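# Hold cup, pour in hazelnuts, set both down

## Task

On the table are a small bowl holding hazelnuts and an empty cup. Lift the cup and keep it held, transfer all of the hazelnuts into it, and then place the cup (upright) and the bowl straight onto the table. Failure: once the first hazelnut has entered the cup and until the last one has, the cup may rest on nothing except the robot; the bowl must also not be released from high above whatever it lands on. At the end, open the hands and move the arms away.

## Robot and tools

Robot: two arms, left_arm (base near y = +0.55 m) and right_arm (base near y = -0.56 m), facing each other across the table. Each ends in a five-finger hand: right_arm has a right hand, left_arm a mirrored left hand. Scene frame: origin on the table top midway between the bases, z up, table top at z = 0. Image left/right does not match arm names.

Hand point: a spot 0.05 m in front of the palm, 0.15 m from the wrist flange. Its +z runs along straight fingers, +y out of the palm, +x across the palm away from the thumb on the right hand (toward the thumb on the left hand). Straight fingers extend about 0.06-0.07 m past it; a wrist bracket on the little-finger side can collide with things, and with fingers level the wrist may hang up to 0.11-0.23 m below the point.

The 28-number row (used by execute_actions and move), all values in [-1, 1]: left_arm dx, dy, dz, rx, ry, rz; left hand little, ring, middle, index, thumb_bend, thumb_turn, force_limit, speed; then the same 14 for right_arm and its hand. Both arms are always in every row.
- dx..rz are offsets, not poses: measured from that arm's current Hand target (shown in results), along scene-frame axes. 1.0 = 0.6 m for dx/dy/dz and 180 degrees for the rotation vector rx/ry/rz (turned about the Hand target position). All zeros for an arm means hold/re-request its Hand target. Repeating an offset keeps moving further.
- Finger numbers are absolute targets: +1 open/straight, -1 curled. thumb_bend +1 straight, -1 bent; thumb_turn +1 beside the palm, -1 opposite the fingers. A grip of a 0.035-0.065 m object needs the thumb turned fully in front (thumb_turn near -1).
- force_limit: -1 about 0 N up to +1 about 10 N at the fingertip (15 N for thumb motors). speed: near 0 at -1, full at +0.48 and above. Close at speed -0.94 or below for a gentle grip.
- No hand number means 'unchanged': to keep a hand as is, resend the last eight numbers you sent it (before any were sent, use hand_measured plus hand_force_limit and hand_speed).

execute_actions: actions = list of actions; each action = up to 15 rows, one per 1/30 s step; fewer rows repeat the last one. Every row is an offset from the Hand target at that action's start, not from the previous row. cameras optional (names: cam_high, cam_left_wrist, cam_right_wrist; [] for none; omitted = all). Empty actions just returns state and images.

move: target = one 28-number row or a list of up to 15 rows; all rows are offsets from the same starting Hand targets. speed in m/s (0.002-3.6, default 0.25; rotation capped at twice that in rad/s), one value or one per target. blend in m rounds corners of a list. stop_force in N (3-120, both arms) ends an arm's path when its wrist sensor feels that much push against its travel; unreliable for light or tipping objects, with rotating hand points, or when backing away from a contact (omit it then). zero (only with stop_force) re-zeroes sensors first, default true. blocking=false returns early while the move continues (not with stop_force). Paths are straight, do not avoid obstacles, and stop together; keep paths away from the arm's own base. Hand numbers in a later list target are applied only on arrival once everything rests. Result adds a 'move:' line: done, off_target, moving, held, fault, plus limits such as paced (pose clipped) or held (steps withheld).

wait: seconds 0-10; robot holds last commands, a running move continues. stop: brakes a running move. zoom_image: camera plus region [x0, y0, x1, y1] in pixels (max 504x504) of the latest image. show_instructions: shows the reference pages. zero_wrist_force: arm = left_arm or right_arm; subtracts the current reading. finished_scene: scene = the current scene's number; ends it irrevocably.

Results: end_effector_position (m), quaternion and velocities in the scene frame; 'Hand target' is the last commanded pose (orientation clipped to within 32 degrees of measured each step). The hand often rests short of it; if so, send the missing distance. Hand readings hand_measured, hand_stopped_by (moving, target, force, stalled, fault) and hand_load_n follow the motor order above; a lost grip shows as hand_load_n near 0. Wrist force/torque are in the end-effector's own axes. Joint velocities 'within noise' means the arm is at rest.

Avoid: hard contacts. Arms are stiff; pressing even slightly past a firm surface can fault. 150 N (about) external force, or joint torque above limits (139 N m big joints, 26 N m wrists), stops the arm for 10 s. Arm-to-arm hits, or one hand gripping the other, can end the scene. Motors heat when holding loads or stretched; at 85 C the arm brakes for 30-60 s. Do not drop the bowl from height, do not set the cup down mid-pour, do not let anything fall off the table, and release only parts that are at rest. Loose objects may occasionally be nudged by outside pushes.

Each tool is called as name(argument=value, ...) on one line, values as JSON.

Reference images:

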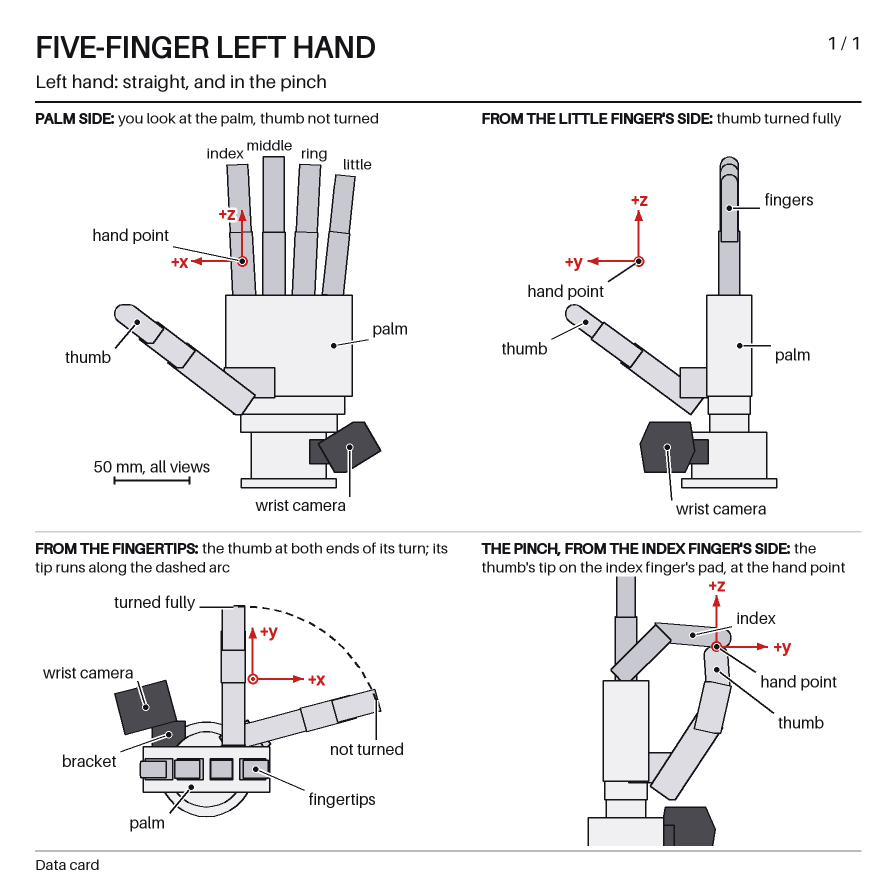

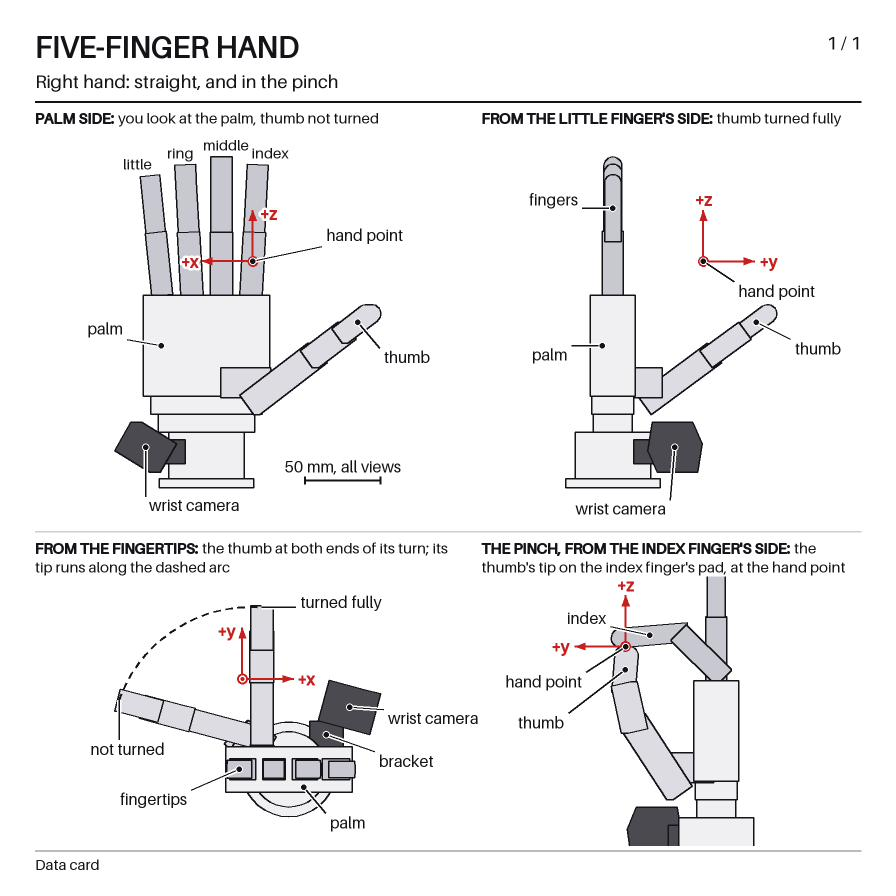

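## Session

execute_actions(actions=[])

zoom_image(camera="cam_high", region=[330, 80, 580, 250])

Scene clock: 0.00 s.
left_arm: end_effector_position=(+0.3250, +0.0928, +0.1239) hand_measured=(+1.000, +1.000, +1.000, +1.000, +1.000, +1.000) hand_load_n=(+0.0, +0.0, +0.0, +0.0, +0.0, +0.0) hand_stopped_by=(target, target, target, target, target, target) hand_force_limit=0.00 hand_speed=-0.80 end_effector_quat_wxyz=(-0.422, +0.802, -0.356, +0.229) | right_arm: end_effector_position=(+0.7534, -0.6667, +0.2386) hand_measured=(+1.000, +1.000, +1.000, +1.000, +1.000, +1.000) hand_load_n=(-0.5, +0.0, +0.0, +0.0, +0.0, +0.0) hand_stopped_by=(target, target, target, target, target, target) hand_force_limit=0.00 hand_speed=-0.80 end_effector_quat_wxyz=(+0.211, +0.678, +0.532, +0.461)
Joint positions: left_arm=[3.632 -2.313 -1.353 1.812 -2.545 1.152] | right_arm=[-2.006 -1.119 1.481 0.273 0.957 0.076]
Joint velocities: within noise
Joint torques (N m): no reading
Motor temperatures (°C): left_arm=[34 37 42 40 38 44] | right_arm=[41 35 33 39 45 42]
Wrist force (N): no reading
Wrist torque (N m): no reading
Wrist force, peak (N): no reading
Hand target: left_arm +0.3250, +0.0928, +0.1239; -0.422, +0.802, -0.356, +0.229 | right_arm +0.7534, -0.6667, +0.2386; +0.211, +0.678, +0.532, +0.461

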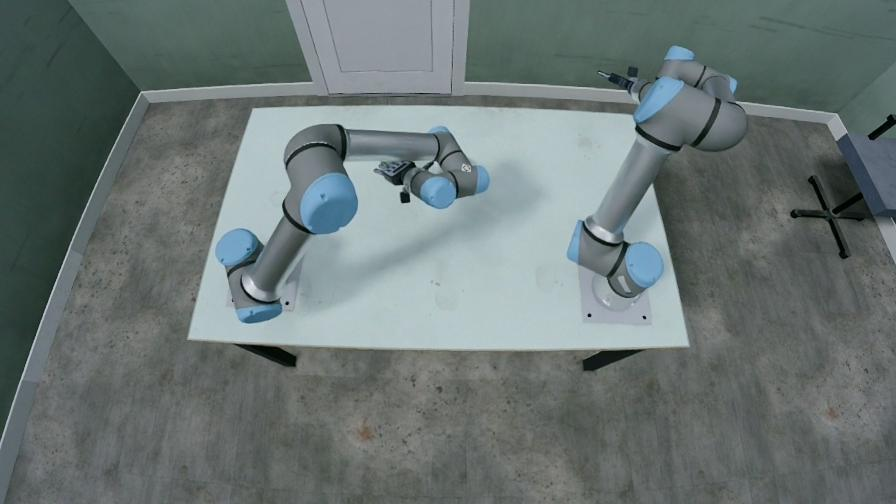

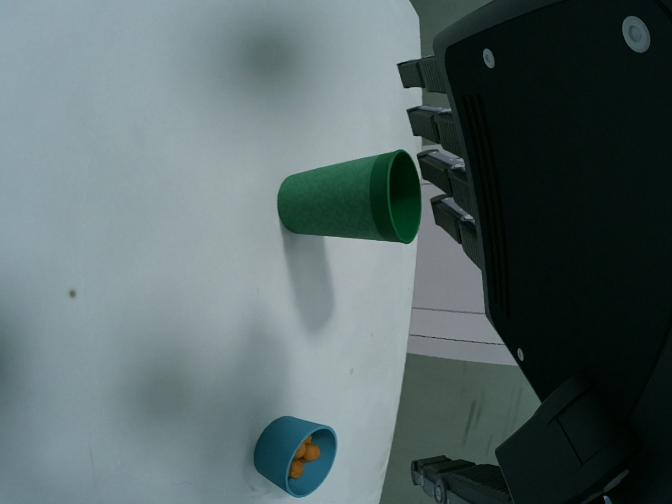

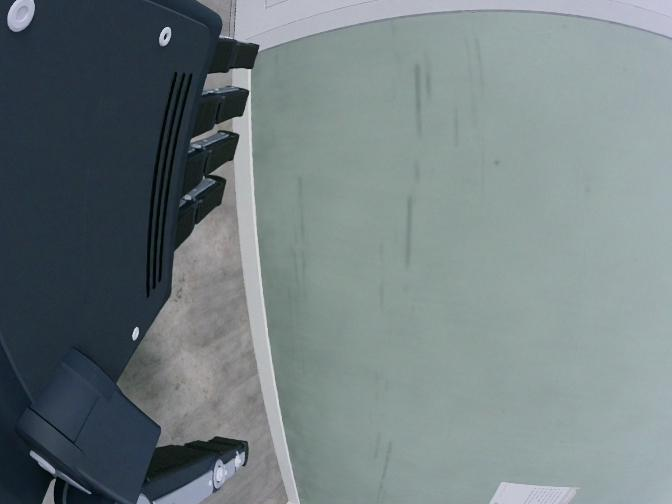

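Scaled by 2.016 from the camera's 896x504 image, which has a finer 1280x720 frame.

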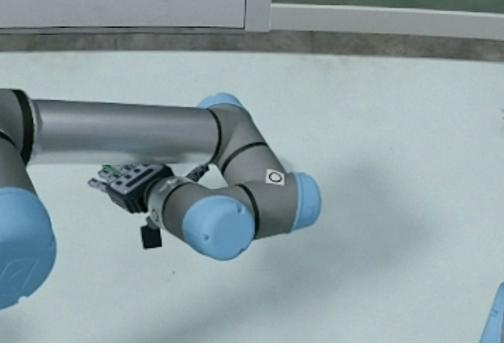

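move(target=[[-0.25,0,0.3,0,0,0,1,1,1,1,1,-1,0,0.3,-0.15,0.2,0.25,0,0,0,1,1,1,1,1,-1,0,0.3],[-0.3,0.1,0.3,0.516,-0.454,-0.636,1,1,1,1,1,-1,0,0.3,-0.556,0.75,0.15,0.3635,0.49,-0.219,1,1,1,1,1,-1,0,0.3]], speed=0.4)

Scene clock: 35.20 s.
left_arm: end_effector_position=(+0.2970, +0.0918, +0.1580) hand_measured=(+1.000, +1.000, +1.000, +1.000, +1.000, -1.000) hand_load_n=(+0.0, +0.0, +0.0, -0.5, +0.0, +0.0) hand_stopped_by=(target, target, target, target, target, target) hand_force_limit=0.00 hand_speed=0.30 end_effector_quat_wxyz=(-0.419, +0.802, -0.358, +0.231) | right_arm: end_effector_position=(+0.6969, -0.5913, +0.3328) hand_measured=(+1.000, +1.000, +1.000, +1.000, +1.000, -1.000) hand_load_n=(+0.0, +0.0, -0.5, +0.0, +0.0, +0.0) hand_stopped_by=(target, target, target, target, target, target) hand_force_limit=0.00 hand_speed=0.30 end_effector_quat_wxyz=(+0.211, +0.678, +0.532, +0.461)
Joint positions: left_arm=[3.584 -2.262 -1.36 1.713 -2.53 1.081] | right_arm=[-1.908 -1.347 1.538 0.407 1.037 0.143]
Joint velocities: within noise
Joint torques (N m): left_arm=[7.83 38.63 24.21 -0.83 -3.79 2.35] | right_arm=[8.94 -47.75 -8.78 1.72 0.82 1.57]
Motor temperatures (°C): left_arm=[34 37 42 40 38 44] | right_arm=[40 35 33 39 45 42]
Wrist force (N): left_arm=[0.2 0.4 -0.1] | right_arm=[-0.1 -0.2 -0.4]
Wrist torque (N m): left_arm=[0.07 -0.04 -0.01] | right_arm=[-0.06 0.04 -0.02]
Wrist force, peak (N): left_arm=[-2.2 -3.3 -5.8] | right_arm=[1.0 0.5 -1.2]
Hand target: left_arm +0.2970, +0.0918, +0.1579; -0.419, +0.802, -0.358, +0.231 (not the last commanded pose) | right_arm +0.6968, -0.5912, +0.3329; +0.211, +0.678, +0.532, +0.461 (not the last commanded pose)
Off the commanded pose: left_arm 0.219 m, 169 deg | right_arm 0.466 m, 117 deg.
move: held (left_arm; a check stopped the path), off_target (right_arm; braked when a check withheld steps of left_arm); path passed 0 of 2 targets; limits=held
pose unreachable (left arm): on one or more control steps of this call, first in action 0 (counted from 0), this arm could not follow its commanded pose, so it was not sent that pose on those steps. It may still have moved: this result reports where it is.
cause: moving toward the commanded pose would bring two parts of the arm too close to each other (joints 4 (wrist 1) to 6 (wrist 3) lie between them).

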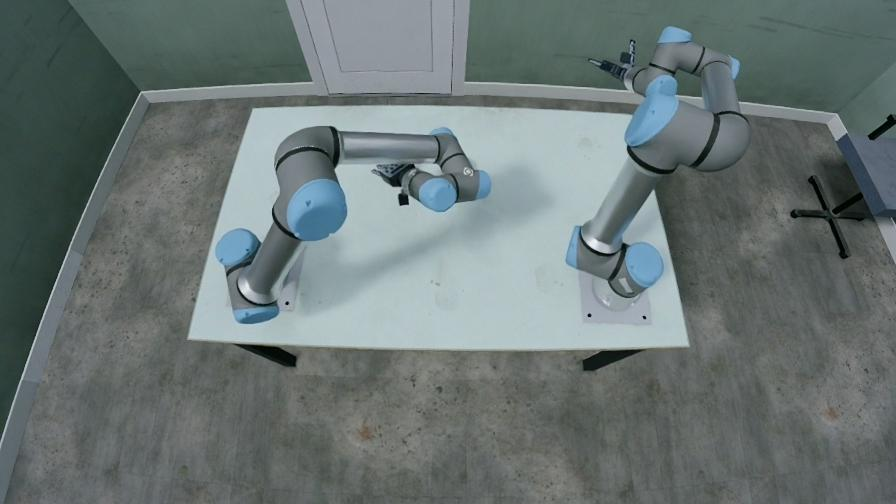

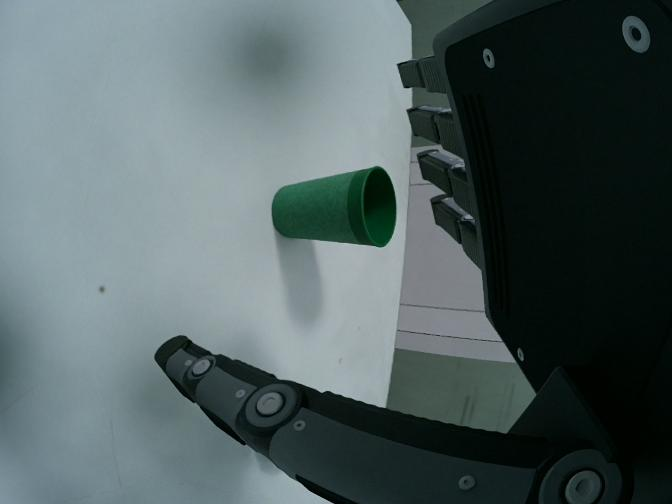

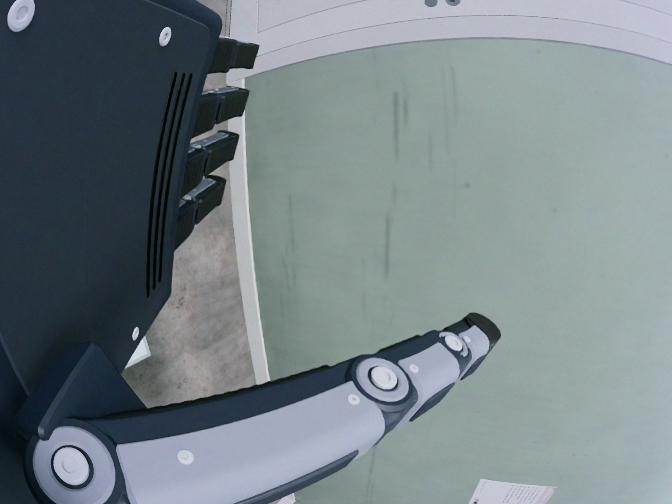

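move(target=[0,0,0.12,-0.193,0.25,0,1,1,1,1,1,-1,0,0.3,0,0,0,0,0,0,1,1,1,1,1,-1,0,0.3], speed=0.4)

Scene clock: 42.47 s.
left_arm: end_effector_position=(+0.2970, +0.0918, +0.2299) hand_measured=(+1.000, +1.000, +1.000, +1.000, +1.000, -1.000) hand_load_n=(+0.0, +0.0, +0.0, +0.0, +0.0, +0.0) hand_stopped_by=(target, target, target, target, target, target) hand_force_limit=0.00 hand_speed=0.30 end_effector_quat_wxyz=(-0.001, +0.914, -0.405, +0.005) | right_arm: end_effector_position=(+0.6968, -0.5912, +0.3329) hand_measured=(+1.000, +1.000, +1.000, +1.000, +1.000, -1.000) hand_load_n=(+0.0, +0.5, +0.0, +0.0, +0.0, +0.0) hand_stopped_by=(target, target, target, target, target, target) hand_force_limit=0.00 hand_speed=0.30 end_effector_quat_wxyz=(+0.211, +0.678, +0.532, +0.461)
Joint positions: left_arm=[4.066 -1.991 -1.328 1.759 -1.575 1.735] | right_arm=[-1.908 -1.347 1.538 0.407 1.037 0.143]
Joint velocities: within noise
Joint torques (N m): left_arm=[7.98 31.06 5.46 -4.05 2.56 1.9] | right_arm=[9.41 -44.48 -14.51 1.41 0.74 1.79]
Motor temperatures (°C): left_arm=[34 37 42 40 38 43] | right_arm=[40 35 33 39 45 42]
Wrist force (N): left_arm=[0.3 0.8 -0.9] | right_arm=[0.0 0.3 -0.6]
Wrist torque (N m): left_arm=[-0.09 -0.03 0.07] | right_arm=[0.03 0.03 0.00]
Wrist force, peak (N): left_arm=[0.1 0.5 -1.3] | right_arm=[-0.2 0.2 -0.8]
Hand target: left_arm +0.2970, +0.0918, +0.2299; -0.001, +0.914, -0.405, +0.005 | right_arm +0.6968, -0.5912, +0.3329; +0.211, +0.678, +0.532, +0.461
Off the commanded pose: left_arm 0.000 m, 0 deg | right_arm 0.000 m, 0 deg.
move: done

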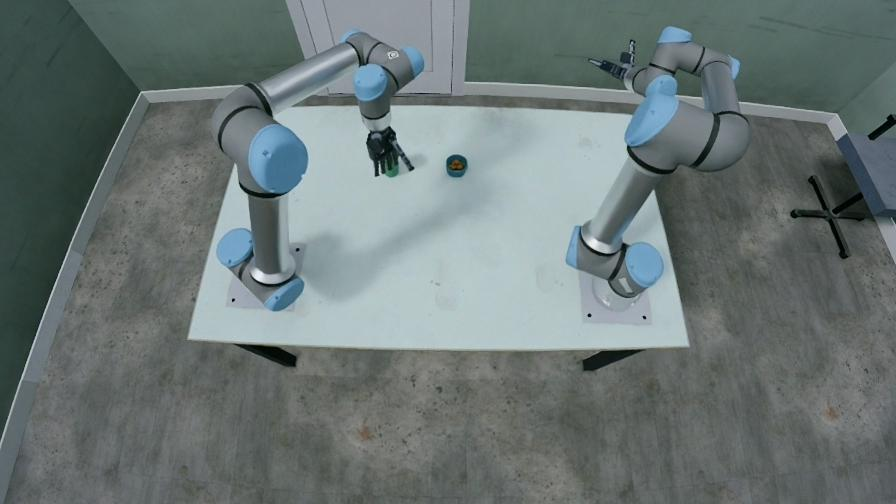

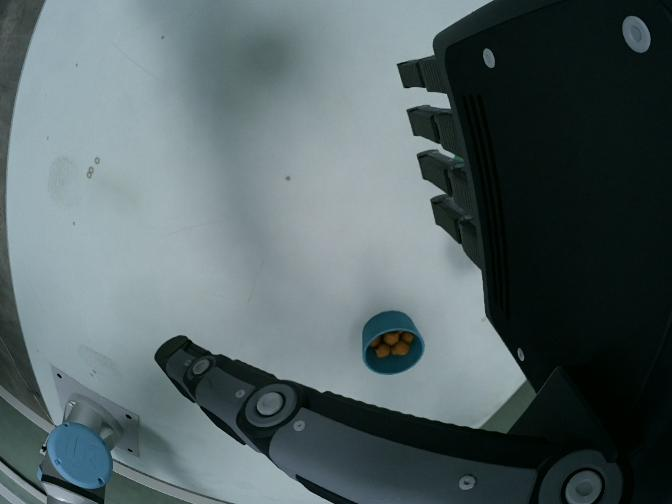

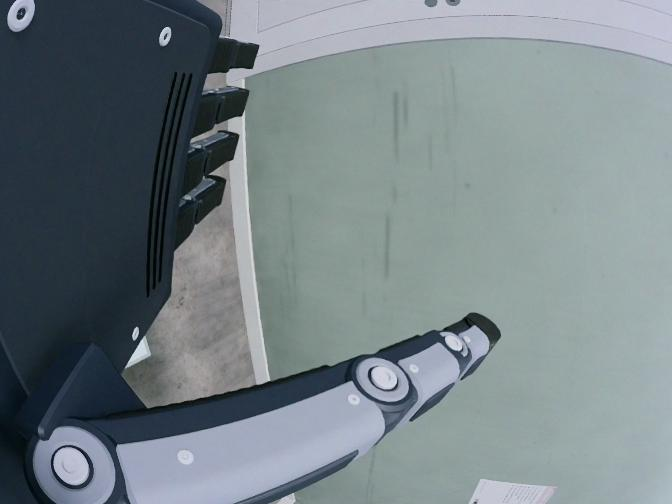

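move(target=[[0,0,0.13,0,0,0,1,1,1,1,1,-1,0,0.3,-0.1,0.15,0,0.08,0.108,-0.048,1,1,1,1,1,-1,0,0.3],[0.45,0.33,0.1,0.013,0.546,0.396,1,1,1,1,1,-1,0,0.3,-0.461,0.652,0,0.3635,0.49,-0.219,1,1,1,1,1,-1,0,0.3]], speed=0.4)

zoom_image(camera="cam_high", region=[330, 80, 580, 220])

Scene clock: 67.57 s.
left_arm: end_effector_position=(+0.5670, +0.2898, +0.2899) hand_measured=(+1.000, +1.000, +1.000, +1.000, +1.000, -1.000) hand_load_n=(+0.0, +0.0, +0.5, +0.0, +0.0, +0.0) hand_stopped_by=(target, target, target, target, target, target) hand_force_limit=0.00 hand_speed=0.30 end_effector_quat_wxyz=(+0.268, +0.658, +0.269, -0.650) | right_arm: end_effector_position=(+0.4202, -0.2001, +0.3329) hand_measured=(+1.000, +1.000, +1.000, +1.000, +1.000, -1.000) hand_load_n=(+0.0, +0.0, +0.0, +0.0, +0.0, +0.0) hand_stopped_by=(target, target, target, target, target, target) hand_force_limit=0.00 hand_speed=0.30 end_effector_quat_wxyz=(-0.422, +0.906, +0.000, -0.001)
Joint positions: left_arm=[4.882 -2.433 -1.289 0.596 -0.938 1.564] | right_arm=[-1.365 -1.149 1.13 1.407 0.713 1.814]
Joint velocities: within noise
Joint torques (N m): left_arm=[8.84 43.38 4.22 -2.84 2.84 -1.97] | right_arm=[9.45 -51.23 -9.3 1.1 -2.64 1.5]
Motor temperatures (°C): left_arm=[34 37 42 40 38 43] | right_arm=[40 35 33 39 45 42]
Wrist force (N): left_arm=[-0.4 2.0 0.4] | right_arm=[-0.2 0.2 -0.6]
Wrist torque (N m): left_arm=[0.15 -0.25 0.15] | right_arm=[-0.02 0.08 -0.07]
Wrist force, peak (N): left_arm=[-0.2 2.3 0.3] | right_arm=[-0.5 0.4 -1.1]
Hand target: left_arm +0.5670, +0.2898, +0.2899; +0.268, +0.658, +0.269, -0.650 | right_arm +0.4202, -0.2000, +0.3329; -0.422, +0.906, +0.000, -0.001
Off the commanded pose: left_arm 0.000 m, 0 deg | right_arm 0.000 m, 0 deg.
move: done

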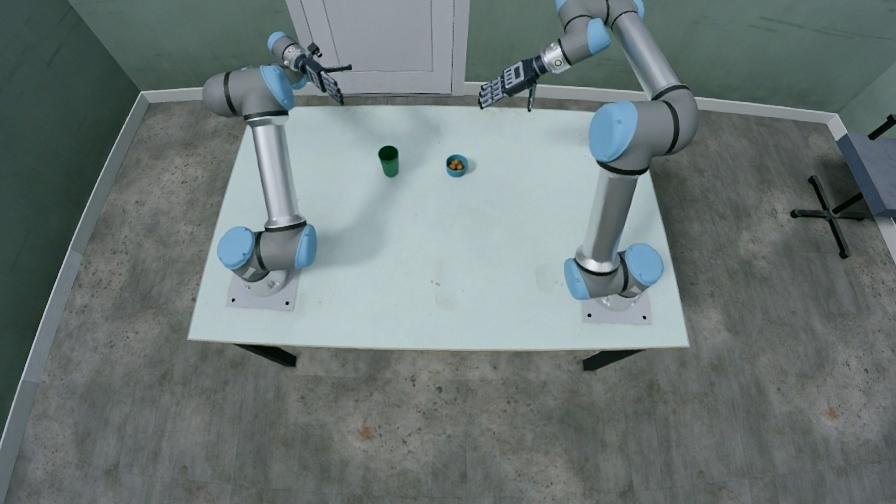

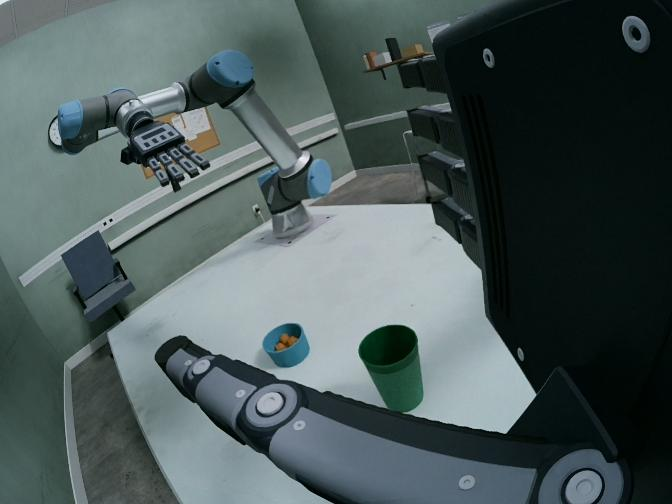

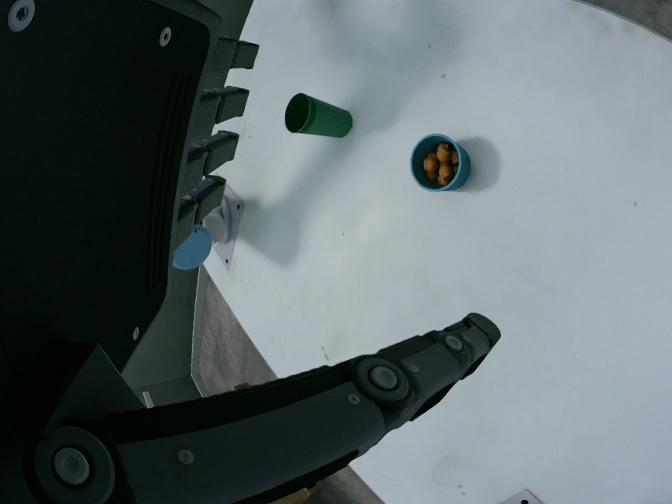

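Scaled by 2.016 from the camera's 896x504 image, which has a finer 1280x720 frame.

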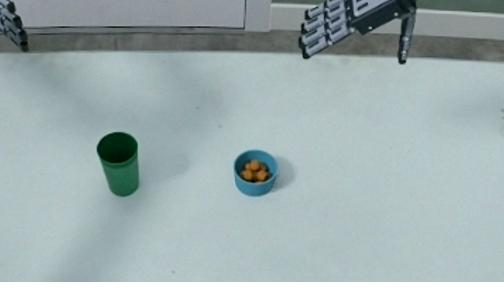

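move(target=[-0.53,-0.283,0.02,0.354,-0.354,0,1,1,1,1,1,-1,0,0.3,0.036,0.23,-0.338,0,0,0,1,1,1,1,1,-1,0,0.3], speed=0.4, cameras=[])

move(target=[-0.567,-0.057,-0.083,-0.472,0.195,0.195,1,1,1,1,1,-1,0,0.3,0,0,-0.1,0,0,0,1,1,1,1,1,-1,0,0.3], speed=0.4)

zoom_image(camera="cam_high", region=[330, 80, 510, 200])

Scene clock: 89.07 s.
left_arm: end_effector_position=(+0.2490, +0.1200, +0.3019) hand_measured=(+1.000, +1.000, +1.000, +1.000, +1.000, -1.000) hand_load_n=(+0.0, +0.0, +0.0, +0.0, -0.5, +0.0) hand_stopped_by=(target, target, target, target, target, target) hand_force_limit=0.00 hand_speed=0.30 end_effector_quat_wxyz=(-0.006, +0.924, +0.382, +0.005) | right_arm: end_effector_position=(+0.4418, -0.0620, +0.1301) hand_measured=(+1.000, +1.000, +1.000, +1.000, +1.000, -1.000) hand_load_n=(+0.0, +0.0, +0.0, +0.0, +0.0, +0.0) hand_stopped_by=(target, target, target, target, target, target) hand_force_limit=0.00 hand_speed=0.30 end_effector_quat_wxyz=(-0.422, +0.906, +0.000, -0.001)
Joint positions: left_arm=[3.815 -1.856 -1.334 1.611 -1.584 -0.134] | right_arm=[-1.118 -0.871 1.15 0.854 0.789 2.159]
Joint velocities: within noise
Joint torques (N m): left_arm=[-7.54 24.36 27.99 -4.02 -2.28 -1.79] | right_arm=[9.17 -34.75 -31.11 0.73 0.24 1.73]
Motor temperatures (°C): left_arm=[34 37 42 40 38 43] | right_arm=[40 35 33 39 45 42]
Wrist force (N): left_arm=[0.2 0.8 -0.9] | right_arm=[-0.1 0.4 -0.5]
Wrist torque (N m): left_arm=[-0.08 -0.02 0.06] | right_arm=[0.02 0.06 -0.09]
Wrist force, peak (N): left_arm=[-0.5 2.4 0.4] | right_arm=[-0.6 -0.1 -1.3]
Hand target: left_arm +0.2490, +0.1200, +0.3019; -0.006, +0.924, +0.382, +0.005 | right_arm +0.4418, -0.0620, +0.1301; -0.422, +0.906, +0.000, -0.001
Off the commanded pose: left_arm 0.000 m, 0 deg | right_arm 0.000 m, 0 deg.
move: done
No camera images: "cameras" was empty.

Scene clock: 92.30 s.
left_arm: end_effector_position=(-0.0912, +0.0858, +0.2521) hand_measured=(+1.000, +1.000, +1.000, +1.000, +1.000, -1.000) hand_load_n=(+0.0, +0.0, +0.0, +0.0, +0.0, +0.0) hand_stopped_by=(target, target, target, target, target, target) hand_force_limit=0.00 hand_speed=0.30 end_effector_quat_wxyz=(+0.496, +0.506, +0.501, -0.497) | right_arm: end_effector_position=(+0.4418, -0.0620, +0.0701) hand_measured=(+1.000, +1.000, +1.000, +1.000, +1.000, -1.000) hand_load_n=(+0.0, +0.0, +0.0, +0.0, +0.0, +0.0) hand_stopped_by=(target, target, target, target, target, target) hand_force_limit=0.00 hand_speed=0.30 end_effector_quat_wxyz=(-0.422, +0.906, +0.000, -0.001)
Joint positions: left_arm=[2.917 -1.356 -2.296 3.639 -1.812 -1.57] | right_arm=[-1.118 -0.82 1.223 0.73 0.789 2.159]
Joint velocities: within noise
Joint torques (N m): left_arm=[-6.35 4.34 27 3.33 -2.46 2.38] | right_arm=[5.13 -35.03 -6.81 0.75 -0.3 1.72]
Motor temperatures (°C): left_arm=[34 37 42 40 38 43] | right_arm=[40 35 33 39 45 42]
Wrist force (N): left_arm=[0.0 2.1 0.5] | right_arm=[-0.4 0.2 -0.3]
Wrist torque (N m): left_arm=[0.18 -0.31 0.17] | right_arm=[-0.01 0.10 -0.10]
Wrist force, peak (N): left_arm=[0.1 2.3 0.5] | right_arm=[-0.3 -0.4 -0.7]
Hand target: left_arm -0.0912, +0.0858, +0.2521; +0.496, +0.506, +0.501, -0.497 | right_arm +0.4418, -0.0620, +0.0701; -0.422, +0.906, +0.000, -0.001
Off the commanded pose: left_arm 0.000 m, 0 deg | right_arm 0.000 m, 0 deg.
move: done

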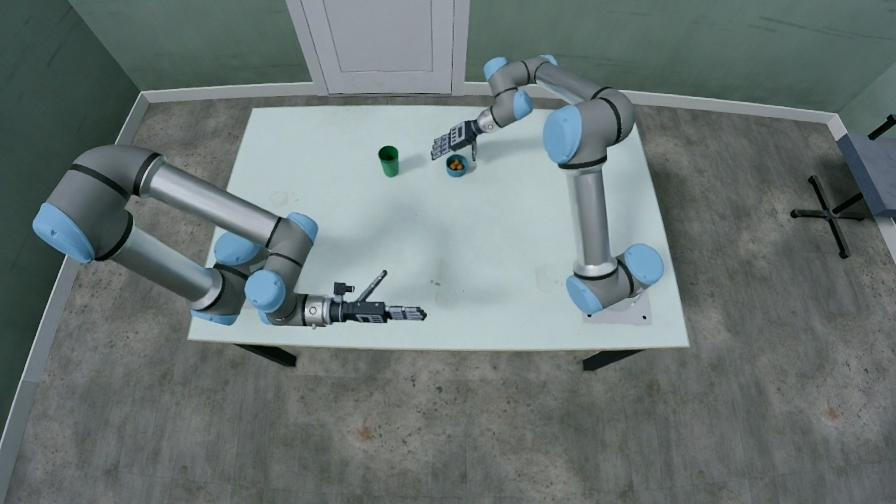

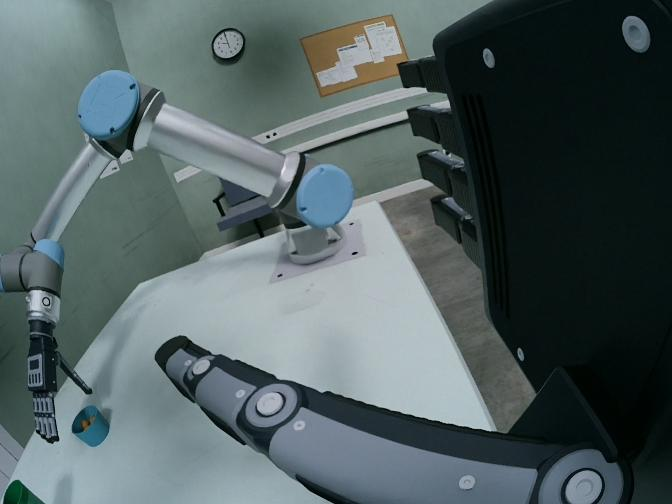

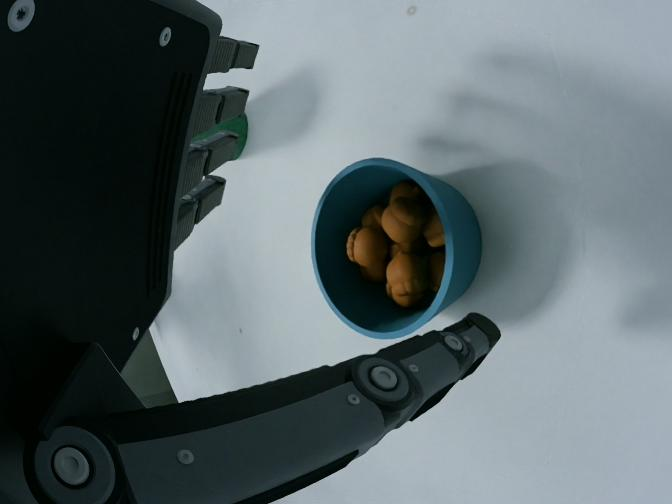

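Scaled by 2.800 from the camera's 896x504 image, which has a finer 1280x720 frame.

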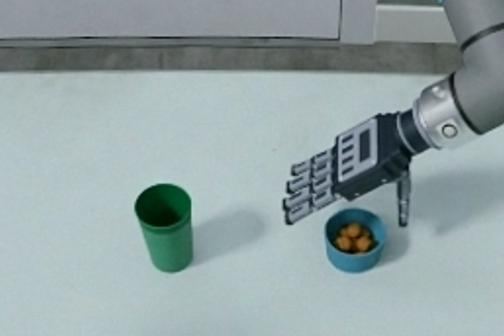

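move(target=[[0.652,0.257,0,0,0,0,1,1,1,1,1,-1,0,0.3,0,0,-0.02,0,0,0,1,1,1,1,1,-1,0,0.3],[0.9,0.433,-0.05,0,0,0,1,1,1,1,1,-1,0,0.3,0,0,-0.048,0,0,0,1,1,1,1,1,-1,0,0.3]], speed=0.35, cameras=[])

move(target=[0,0,-0.295,0,0,0,1,1,1,1,1,-1,0,0.3,0,0,0,0,0,0,1,1,-1,-1,1,-1,-0.2,-0.75], speed=0.2)

zoom_image(camera="cam_high", region=[310, 90, 490, 210])

Scene clock: 107.73 s.
left_arm: end_effector_position=(+0.4488, +0.3456, +0.2221) hand_measured=(+1.000, +1.000, +1.000, +1.000, +1.000, -1.000) hand_load_n=(+0.0, +0.0, -0.5, +0.0, +0.0, +0.0) hand_stopped_by=(target, target, target, target, target, target) hand_force_limit=0.00 hand_speed=0.30 end_effector_quat_wxyz=(+0.496, +0.506, +0.501, -0.497) | right_arm: end_effector_position=(+0.4418, -0.0620, +0.0413) hand_measured=(+1.000, +1.000, +1.000, +1.000, +1.000, -1.000) hand_load_n=(+0.0, +0.0, +0.0, +0.0, +0.0, +0.0) hand_stopped_by=(target, target, target, target, target, target) hand_force_limit=0.00 hand_speed=0.30 end_effector_quat_wxyz=(-0.422, +0.906, +0.000, -0.001)
Joint positions: left_arm=[5.266 -1.588 -2.185 3.8 0.536 -1.59] | right_arm=[-1.118 -0.79 1.249 0.674 0.789 2.159]
Joint velocities: within noise
Joint torques (N m): left_arm=[-7.39 10.71 25.18 0.92 2.75 -2.02] | right_arm=[4.38 -36.28 -7.57 0.72 -1.91 1.65]
Motor temperatures (°C): left_arm=[34 37 42 40 38 43] | right_arm=[40 35 33 39 45 42]
Wrist force (N): left_arm=[-0.1 2.0 0.6] | right_arm=[-0.3 -0.1 -0.2]
Wrist torque (N m): left_arm=[0.15 -0.28 0.16] | right_arm=[-0.07 0.06 -0.11]
Wrist force, peak (N): left_arm=[-0.5 3.0 0.5] | right_arm=[-0.6 0.4 -0.5]
Hand target: left_arm +0.4488, +0.3456, +0.2221; +0.496, +0.506, +0.501, -0.497 | right_arm +0.4418, -0.0620, +0.0413; -0.422, +0.906, +0.000, -0.001
Off the commanded pose: left_arm 0.000 m, 0 deg | right_arm 0.000 m, 0 deg.
move: done; limits=paced
No camera images: "cameras" was empty.

Scene clock: 109.37 s.
left_arm: end_effector_position=(+0.4488, +0.3456, +0.0452) hand_measured=(+1.000, +1.000, +1.000, +1.000, +1.000, -1.000) hand_load_n=(+0.0, +0.0, +0.0, -0.5, +0.0, +0.0) hand_stopped_by=(target, target, target, target, target, target) hand_force_limit=0.00 hand_speed=0.30 end_effector_quat_wxyz=(+0.496, +0.506, +0.501, -0.497) | right_arm: end_effector_position=(+0.4418, -0.0620, +0.0413) hand_measured=(+1.000, +1.000, +0.198, +0.196, +1.000, -1.000) hand_load_n=(+0.0, +0.0, +12.0, +11.0, +3.5, +1.0) hand_stopped_by=(target, target, force, force, target, target) hand_force_limit=-0.20 hand_speed=-0.75 end_effector_quat_wxyz=(-0.422, +0.906, +0.000, -0.001)
Joint positions: left_arm=[5.266 -2.02 -2.329 4.375 0.536 -1.59] | right_arm=[-1.118 -0.79 1.249 0.674 0.789 2.159]
Joint velocities: within noise
Joint torques (N m): left_arm=[-7.77 19.37 16.71 1.08 -2.58 -2.04] | right_arm=[4.87 -37.8 -8.96 0.95 -1.93 1.63]
Motor temperatures (°C): left_arm=[34 37 42 40 38 43] | right_arm=[40 35 33 39 45 42]
Wrist force (N): left_arm=[-0.2 2.2 0.6] | right_arm=[-0.2 0.6 0.1]
Wrist torque (N m): left_arm=[0.18 -0.28 0.15] | right_arm=[-0.03 0.06 -0.10]
Wrist force, peak (N): left_arm=[-1.0 2.4 0.7] | right_arm=[-0.3 1.0 0.0]
Hand target: left_arm +0.4488, +0.3456, +0.0451; +0.496, +0.506, +0.501, -0.497 | right_arm +0.4418, -0.0620, +0.0413; -0.422, +0.906, +0.000, -0.001
Off the commanded pose: left_arm 0.000 m, 0 deg | right_arm 0.000 m, 0 deg.
move: done

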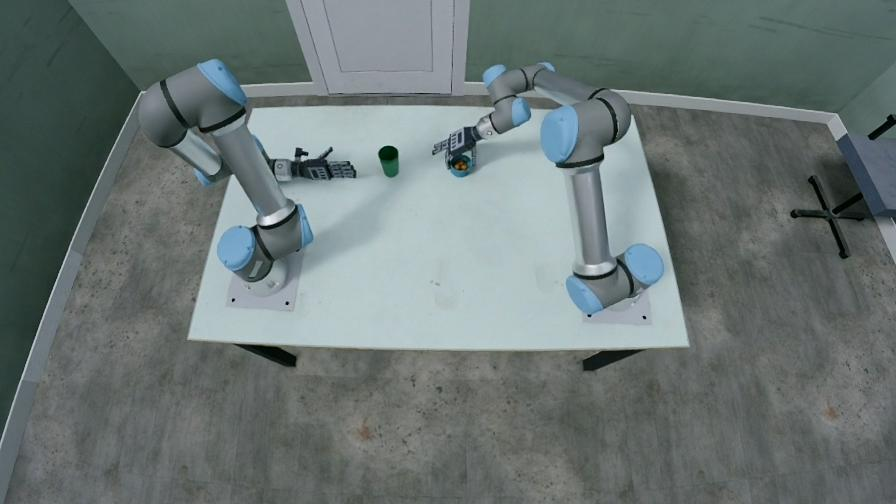

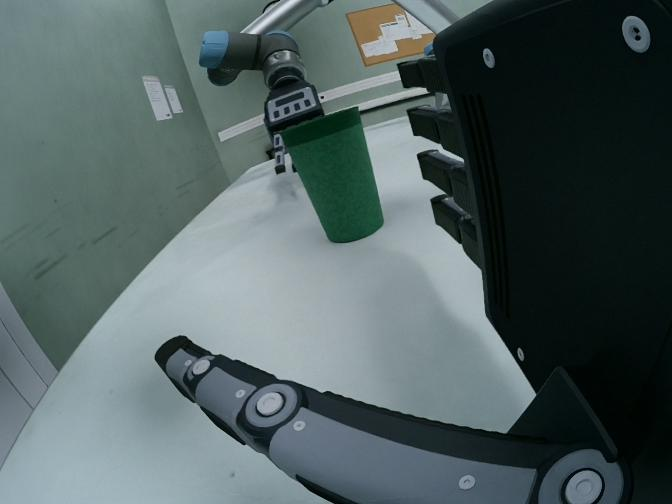

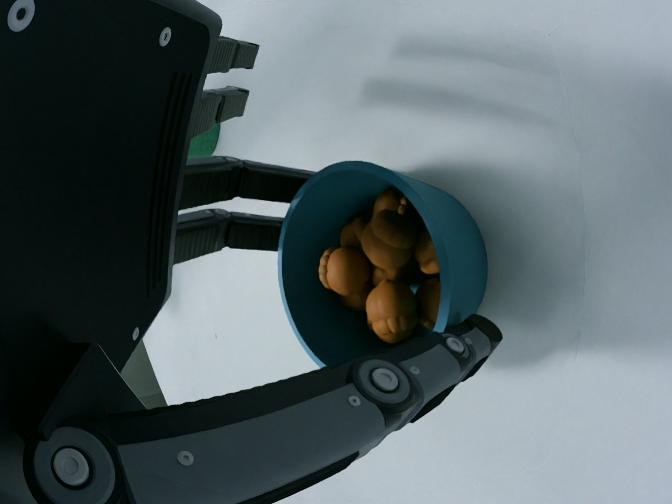

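Scaled by 2.800 from the camera's 896x504 image, which has a finer 1280x720 frame.

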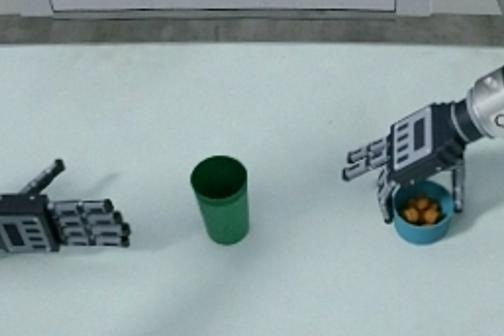

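move(target=[0,-0.296,0,0,0,0,1,1,1,1,1,-1,0,0.3,0,0,0,0,0,0,1,1,-1,-1,1,-1,-0.2,-0.75], speed=0.12, stop_force=6)

zoom_image(camera="cam_high", region=[310, 90, 490, 210])

Scene clock: 123.70 s.
left_arm: end_effector_position=(+0.4488, +0.1681, +0.0451) hand_measured=(+1.000, +1.000, +1.000, +1.000, +1.000, -1.000) hand_load_n=(+0.0, +0.0, +0.0, +0.0, +0.0, +0.0) hand_stopped_by=(target, target, target, target, target, target) hand_force_limit=0.00 hand_speed=0.30 end_effector_quat_wxyz=(+0.496, +0.506, +0.500, -0.498) end_effector_velocity=(+0.000, +0.000, +0.000) end_effector_angular_velocity=(+0.001, +0.000, +0.001) | right_arm: end_effector_position=(+0.4418, -0.0620, +0.0413) hand_measured=(+1.000, +1.000, +0.198, +0.196, +1.000, -1.000) hand_load_n=(+0.0, +0.0, +12.0, +11.0, +3.5, +1.0) hand_stopped_by=(target, target, force, force, target, target) hand_force_limit=-0.20 hand_speed=-0.75 end_effector_quat_wxyz=(-0.422, +0.906, +0.000, -0.001)
Joint positions: left_arm=[4.754 -2.03 -2.38 4.849 0.027 -2.004] | right_arm=[-1.118 -0.79 1.249 0.674 0.789 2.159]
Joint velocities: left_arm=[0 -0.001 -0.009 0.047 0 -0.036] | right_arm=[within noise]
Joint torques (N m): left_arm=[-7.41 21.5 -5.27 3 -2.62 -2.13] | right_arm=[5.85 -53.62 -18.18 2.12 -1.96 1.36]
Motor temperatures (°C): left_arm=[34 37 42 40 38 43] | right_arm=[40 35 33 39 45 42]
Wrist force (N): left_arm=[-0.3 2.1 0.6] | right_arm=[-0.3 0.8 0.0]
Wrist torque (N m): left_arm=[0.15 -0.24 0.16] | right_arm=[0.01 0.08 -0.09]
Wrist force, peak (N): left_arm=[-0.4 2.3 0.8] | right_arm=[-0.3 1.1 0.5]
Hand target: left_arm +0.4488, +0.1680, +0.0451; +0.496, +0.506, +0.501, -0.497 | right_arm +0.4418, -0.0620, +0.0413; -0.422, +0.906, +0.000, -0.001
Off the commanded pose: left_arm 0.000 m, 0 deg | right_arm 0.000 m, 0 deg.
move: moving (left_arm; no rest 5 s after the path's end)

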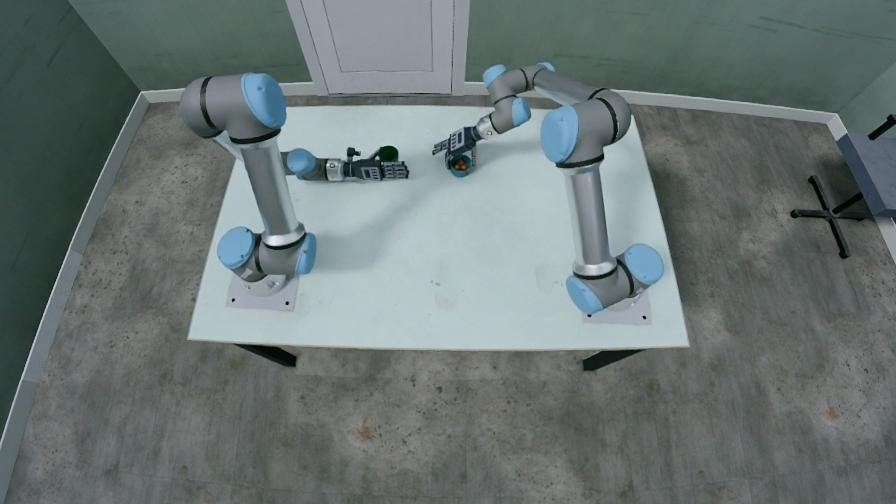

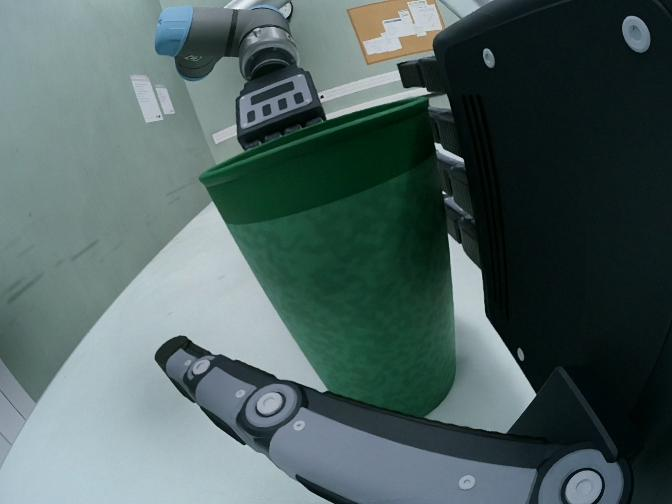

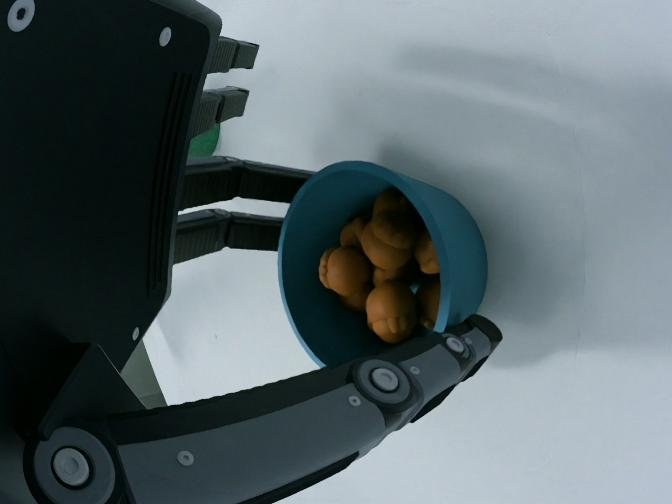

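Scaled by 2.800 from the camera's 896x504 image, which has a finer 1280x720 frame.

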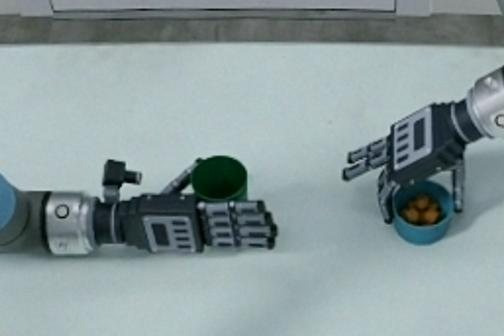

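move(target=[0,0,0,0,0,0,-1,-1,-1,-1,-1,-1,-0.1,-0.8,0,0,0.26,0,0,0,1,1,-1,-1,1,-1,-0.2,-0.75], speed=0.15)

zoom_image(camera="cam_high", region=[310, 90, 490, 210])

Scene clock: 130.77 s.
left_arm: end_effector_position=(+0.4488, +0.1681, +0.0451) hand_measured=(-0.108, +0.226, +0.188, +0.152, +0.608, -1.000) hand_load_n=(+5.0, +0.0, +0.0, +5.0, +15.5, +1.5) hand_stopped_by=(force, force, force, force, force, target) hand_force_limit=-0.10 hand_speed=-0.80 end_effector_quat_wxyz=(+0.496, +0.506, +0.500, -0.498) | right_arm: end_effector_position=(+0.4418, -0.0620, +0.1973) hand_measured=(+1.000, +1.000, +0.198, +0.196, +1.000, -1.000) hand_load_n=(+0.0, -0.5, +12.0, +11.5, +3.5, +1.0) hand_stopped_by=(target, target, force, force, target, target) hand_force_limit=-0.20 hand_speed=-0.75 end_effector_quat_wxyz=(-0.422, +0.906, +0.000, -0.001)
Joint positions: left_arm=[4.753 -2.033 -2.393 4.918 0.027 -2.059] | right_arm=[-1.118 -0.907 1.037 1.004 0.789 2.159]
Joint velocities: within noise
Joint torques (N m): left_arm=[-6.5 17.94 -4.49 2.13 -2.85 -2.6] | right_arm=[-12.62 -35.02 -30.81 3.57 0.15 -1.47]
Motor temperatures (°C): left_arm=[34 37 42 40 38 43] | right_arm=[40 35 33 39 45 42]
Wrist force (N): left_arm=[-8.3 -0.1 0.3] | right_arm=[-0.4 0.6 0.2]
Wrist torque (N m): left_arm=[0.11 -0.08 0.17] | right_arm=[-0.05 0.07 -0.09]
Wrist force, peak (N): left_arm=[-8.5 -0.1 0.1] | right_arm=[-0.2 1.4 0.7]
Hand target: left_arm +0.4488, +0.1680, +0.0451; +0.496, +0.506, +0.501, -0.497 | right_arm +0.4418, -0.0620, +0.1973; -0.422, +0.906, +0.000, -0.001
Off the commanded pose: left_arm 0.000 m, 0 deg | right_arm 0.000 m, 0 deg.
move: done

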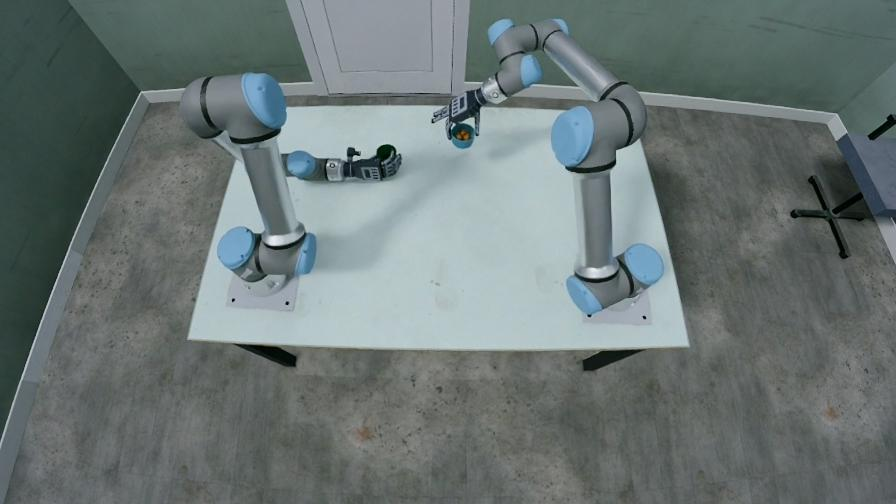

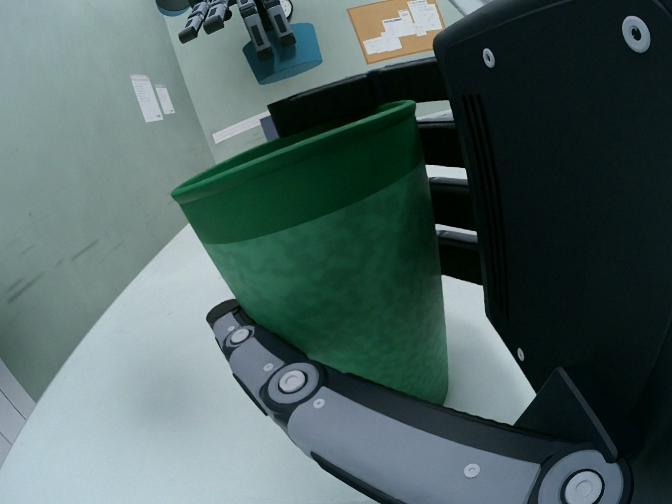

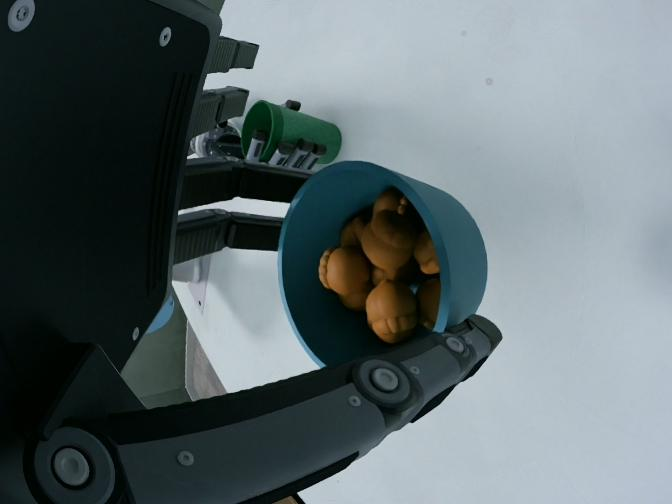

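Scaled by 2.800 from the camera's 896x504 image, which has a finer 1280x720 frame.

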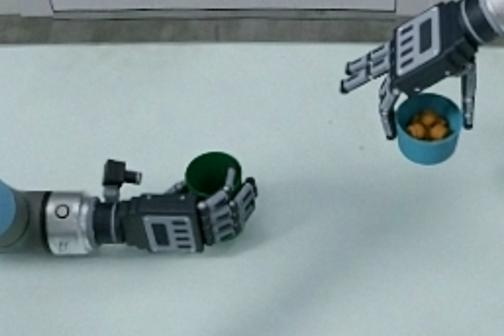

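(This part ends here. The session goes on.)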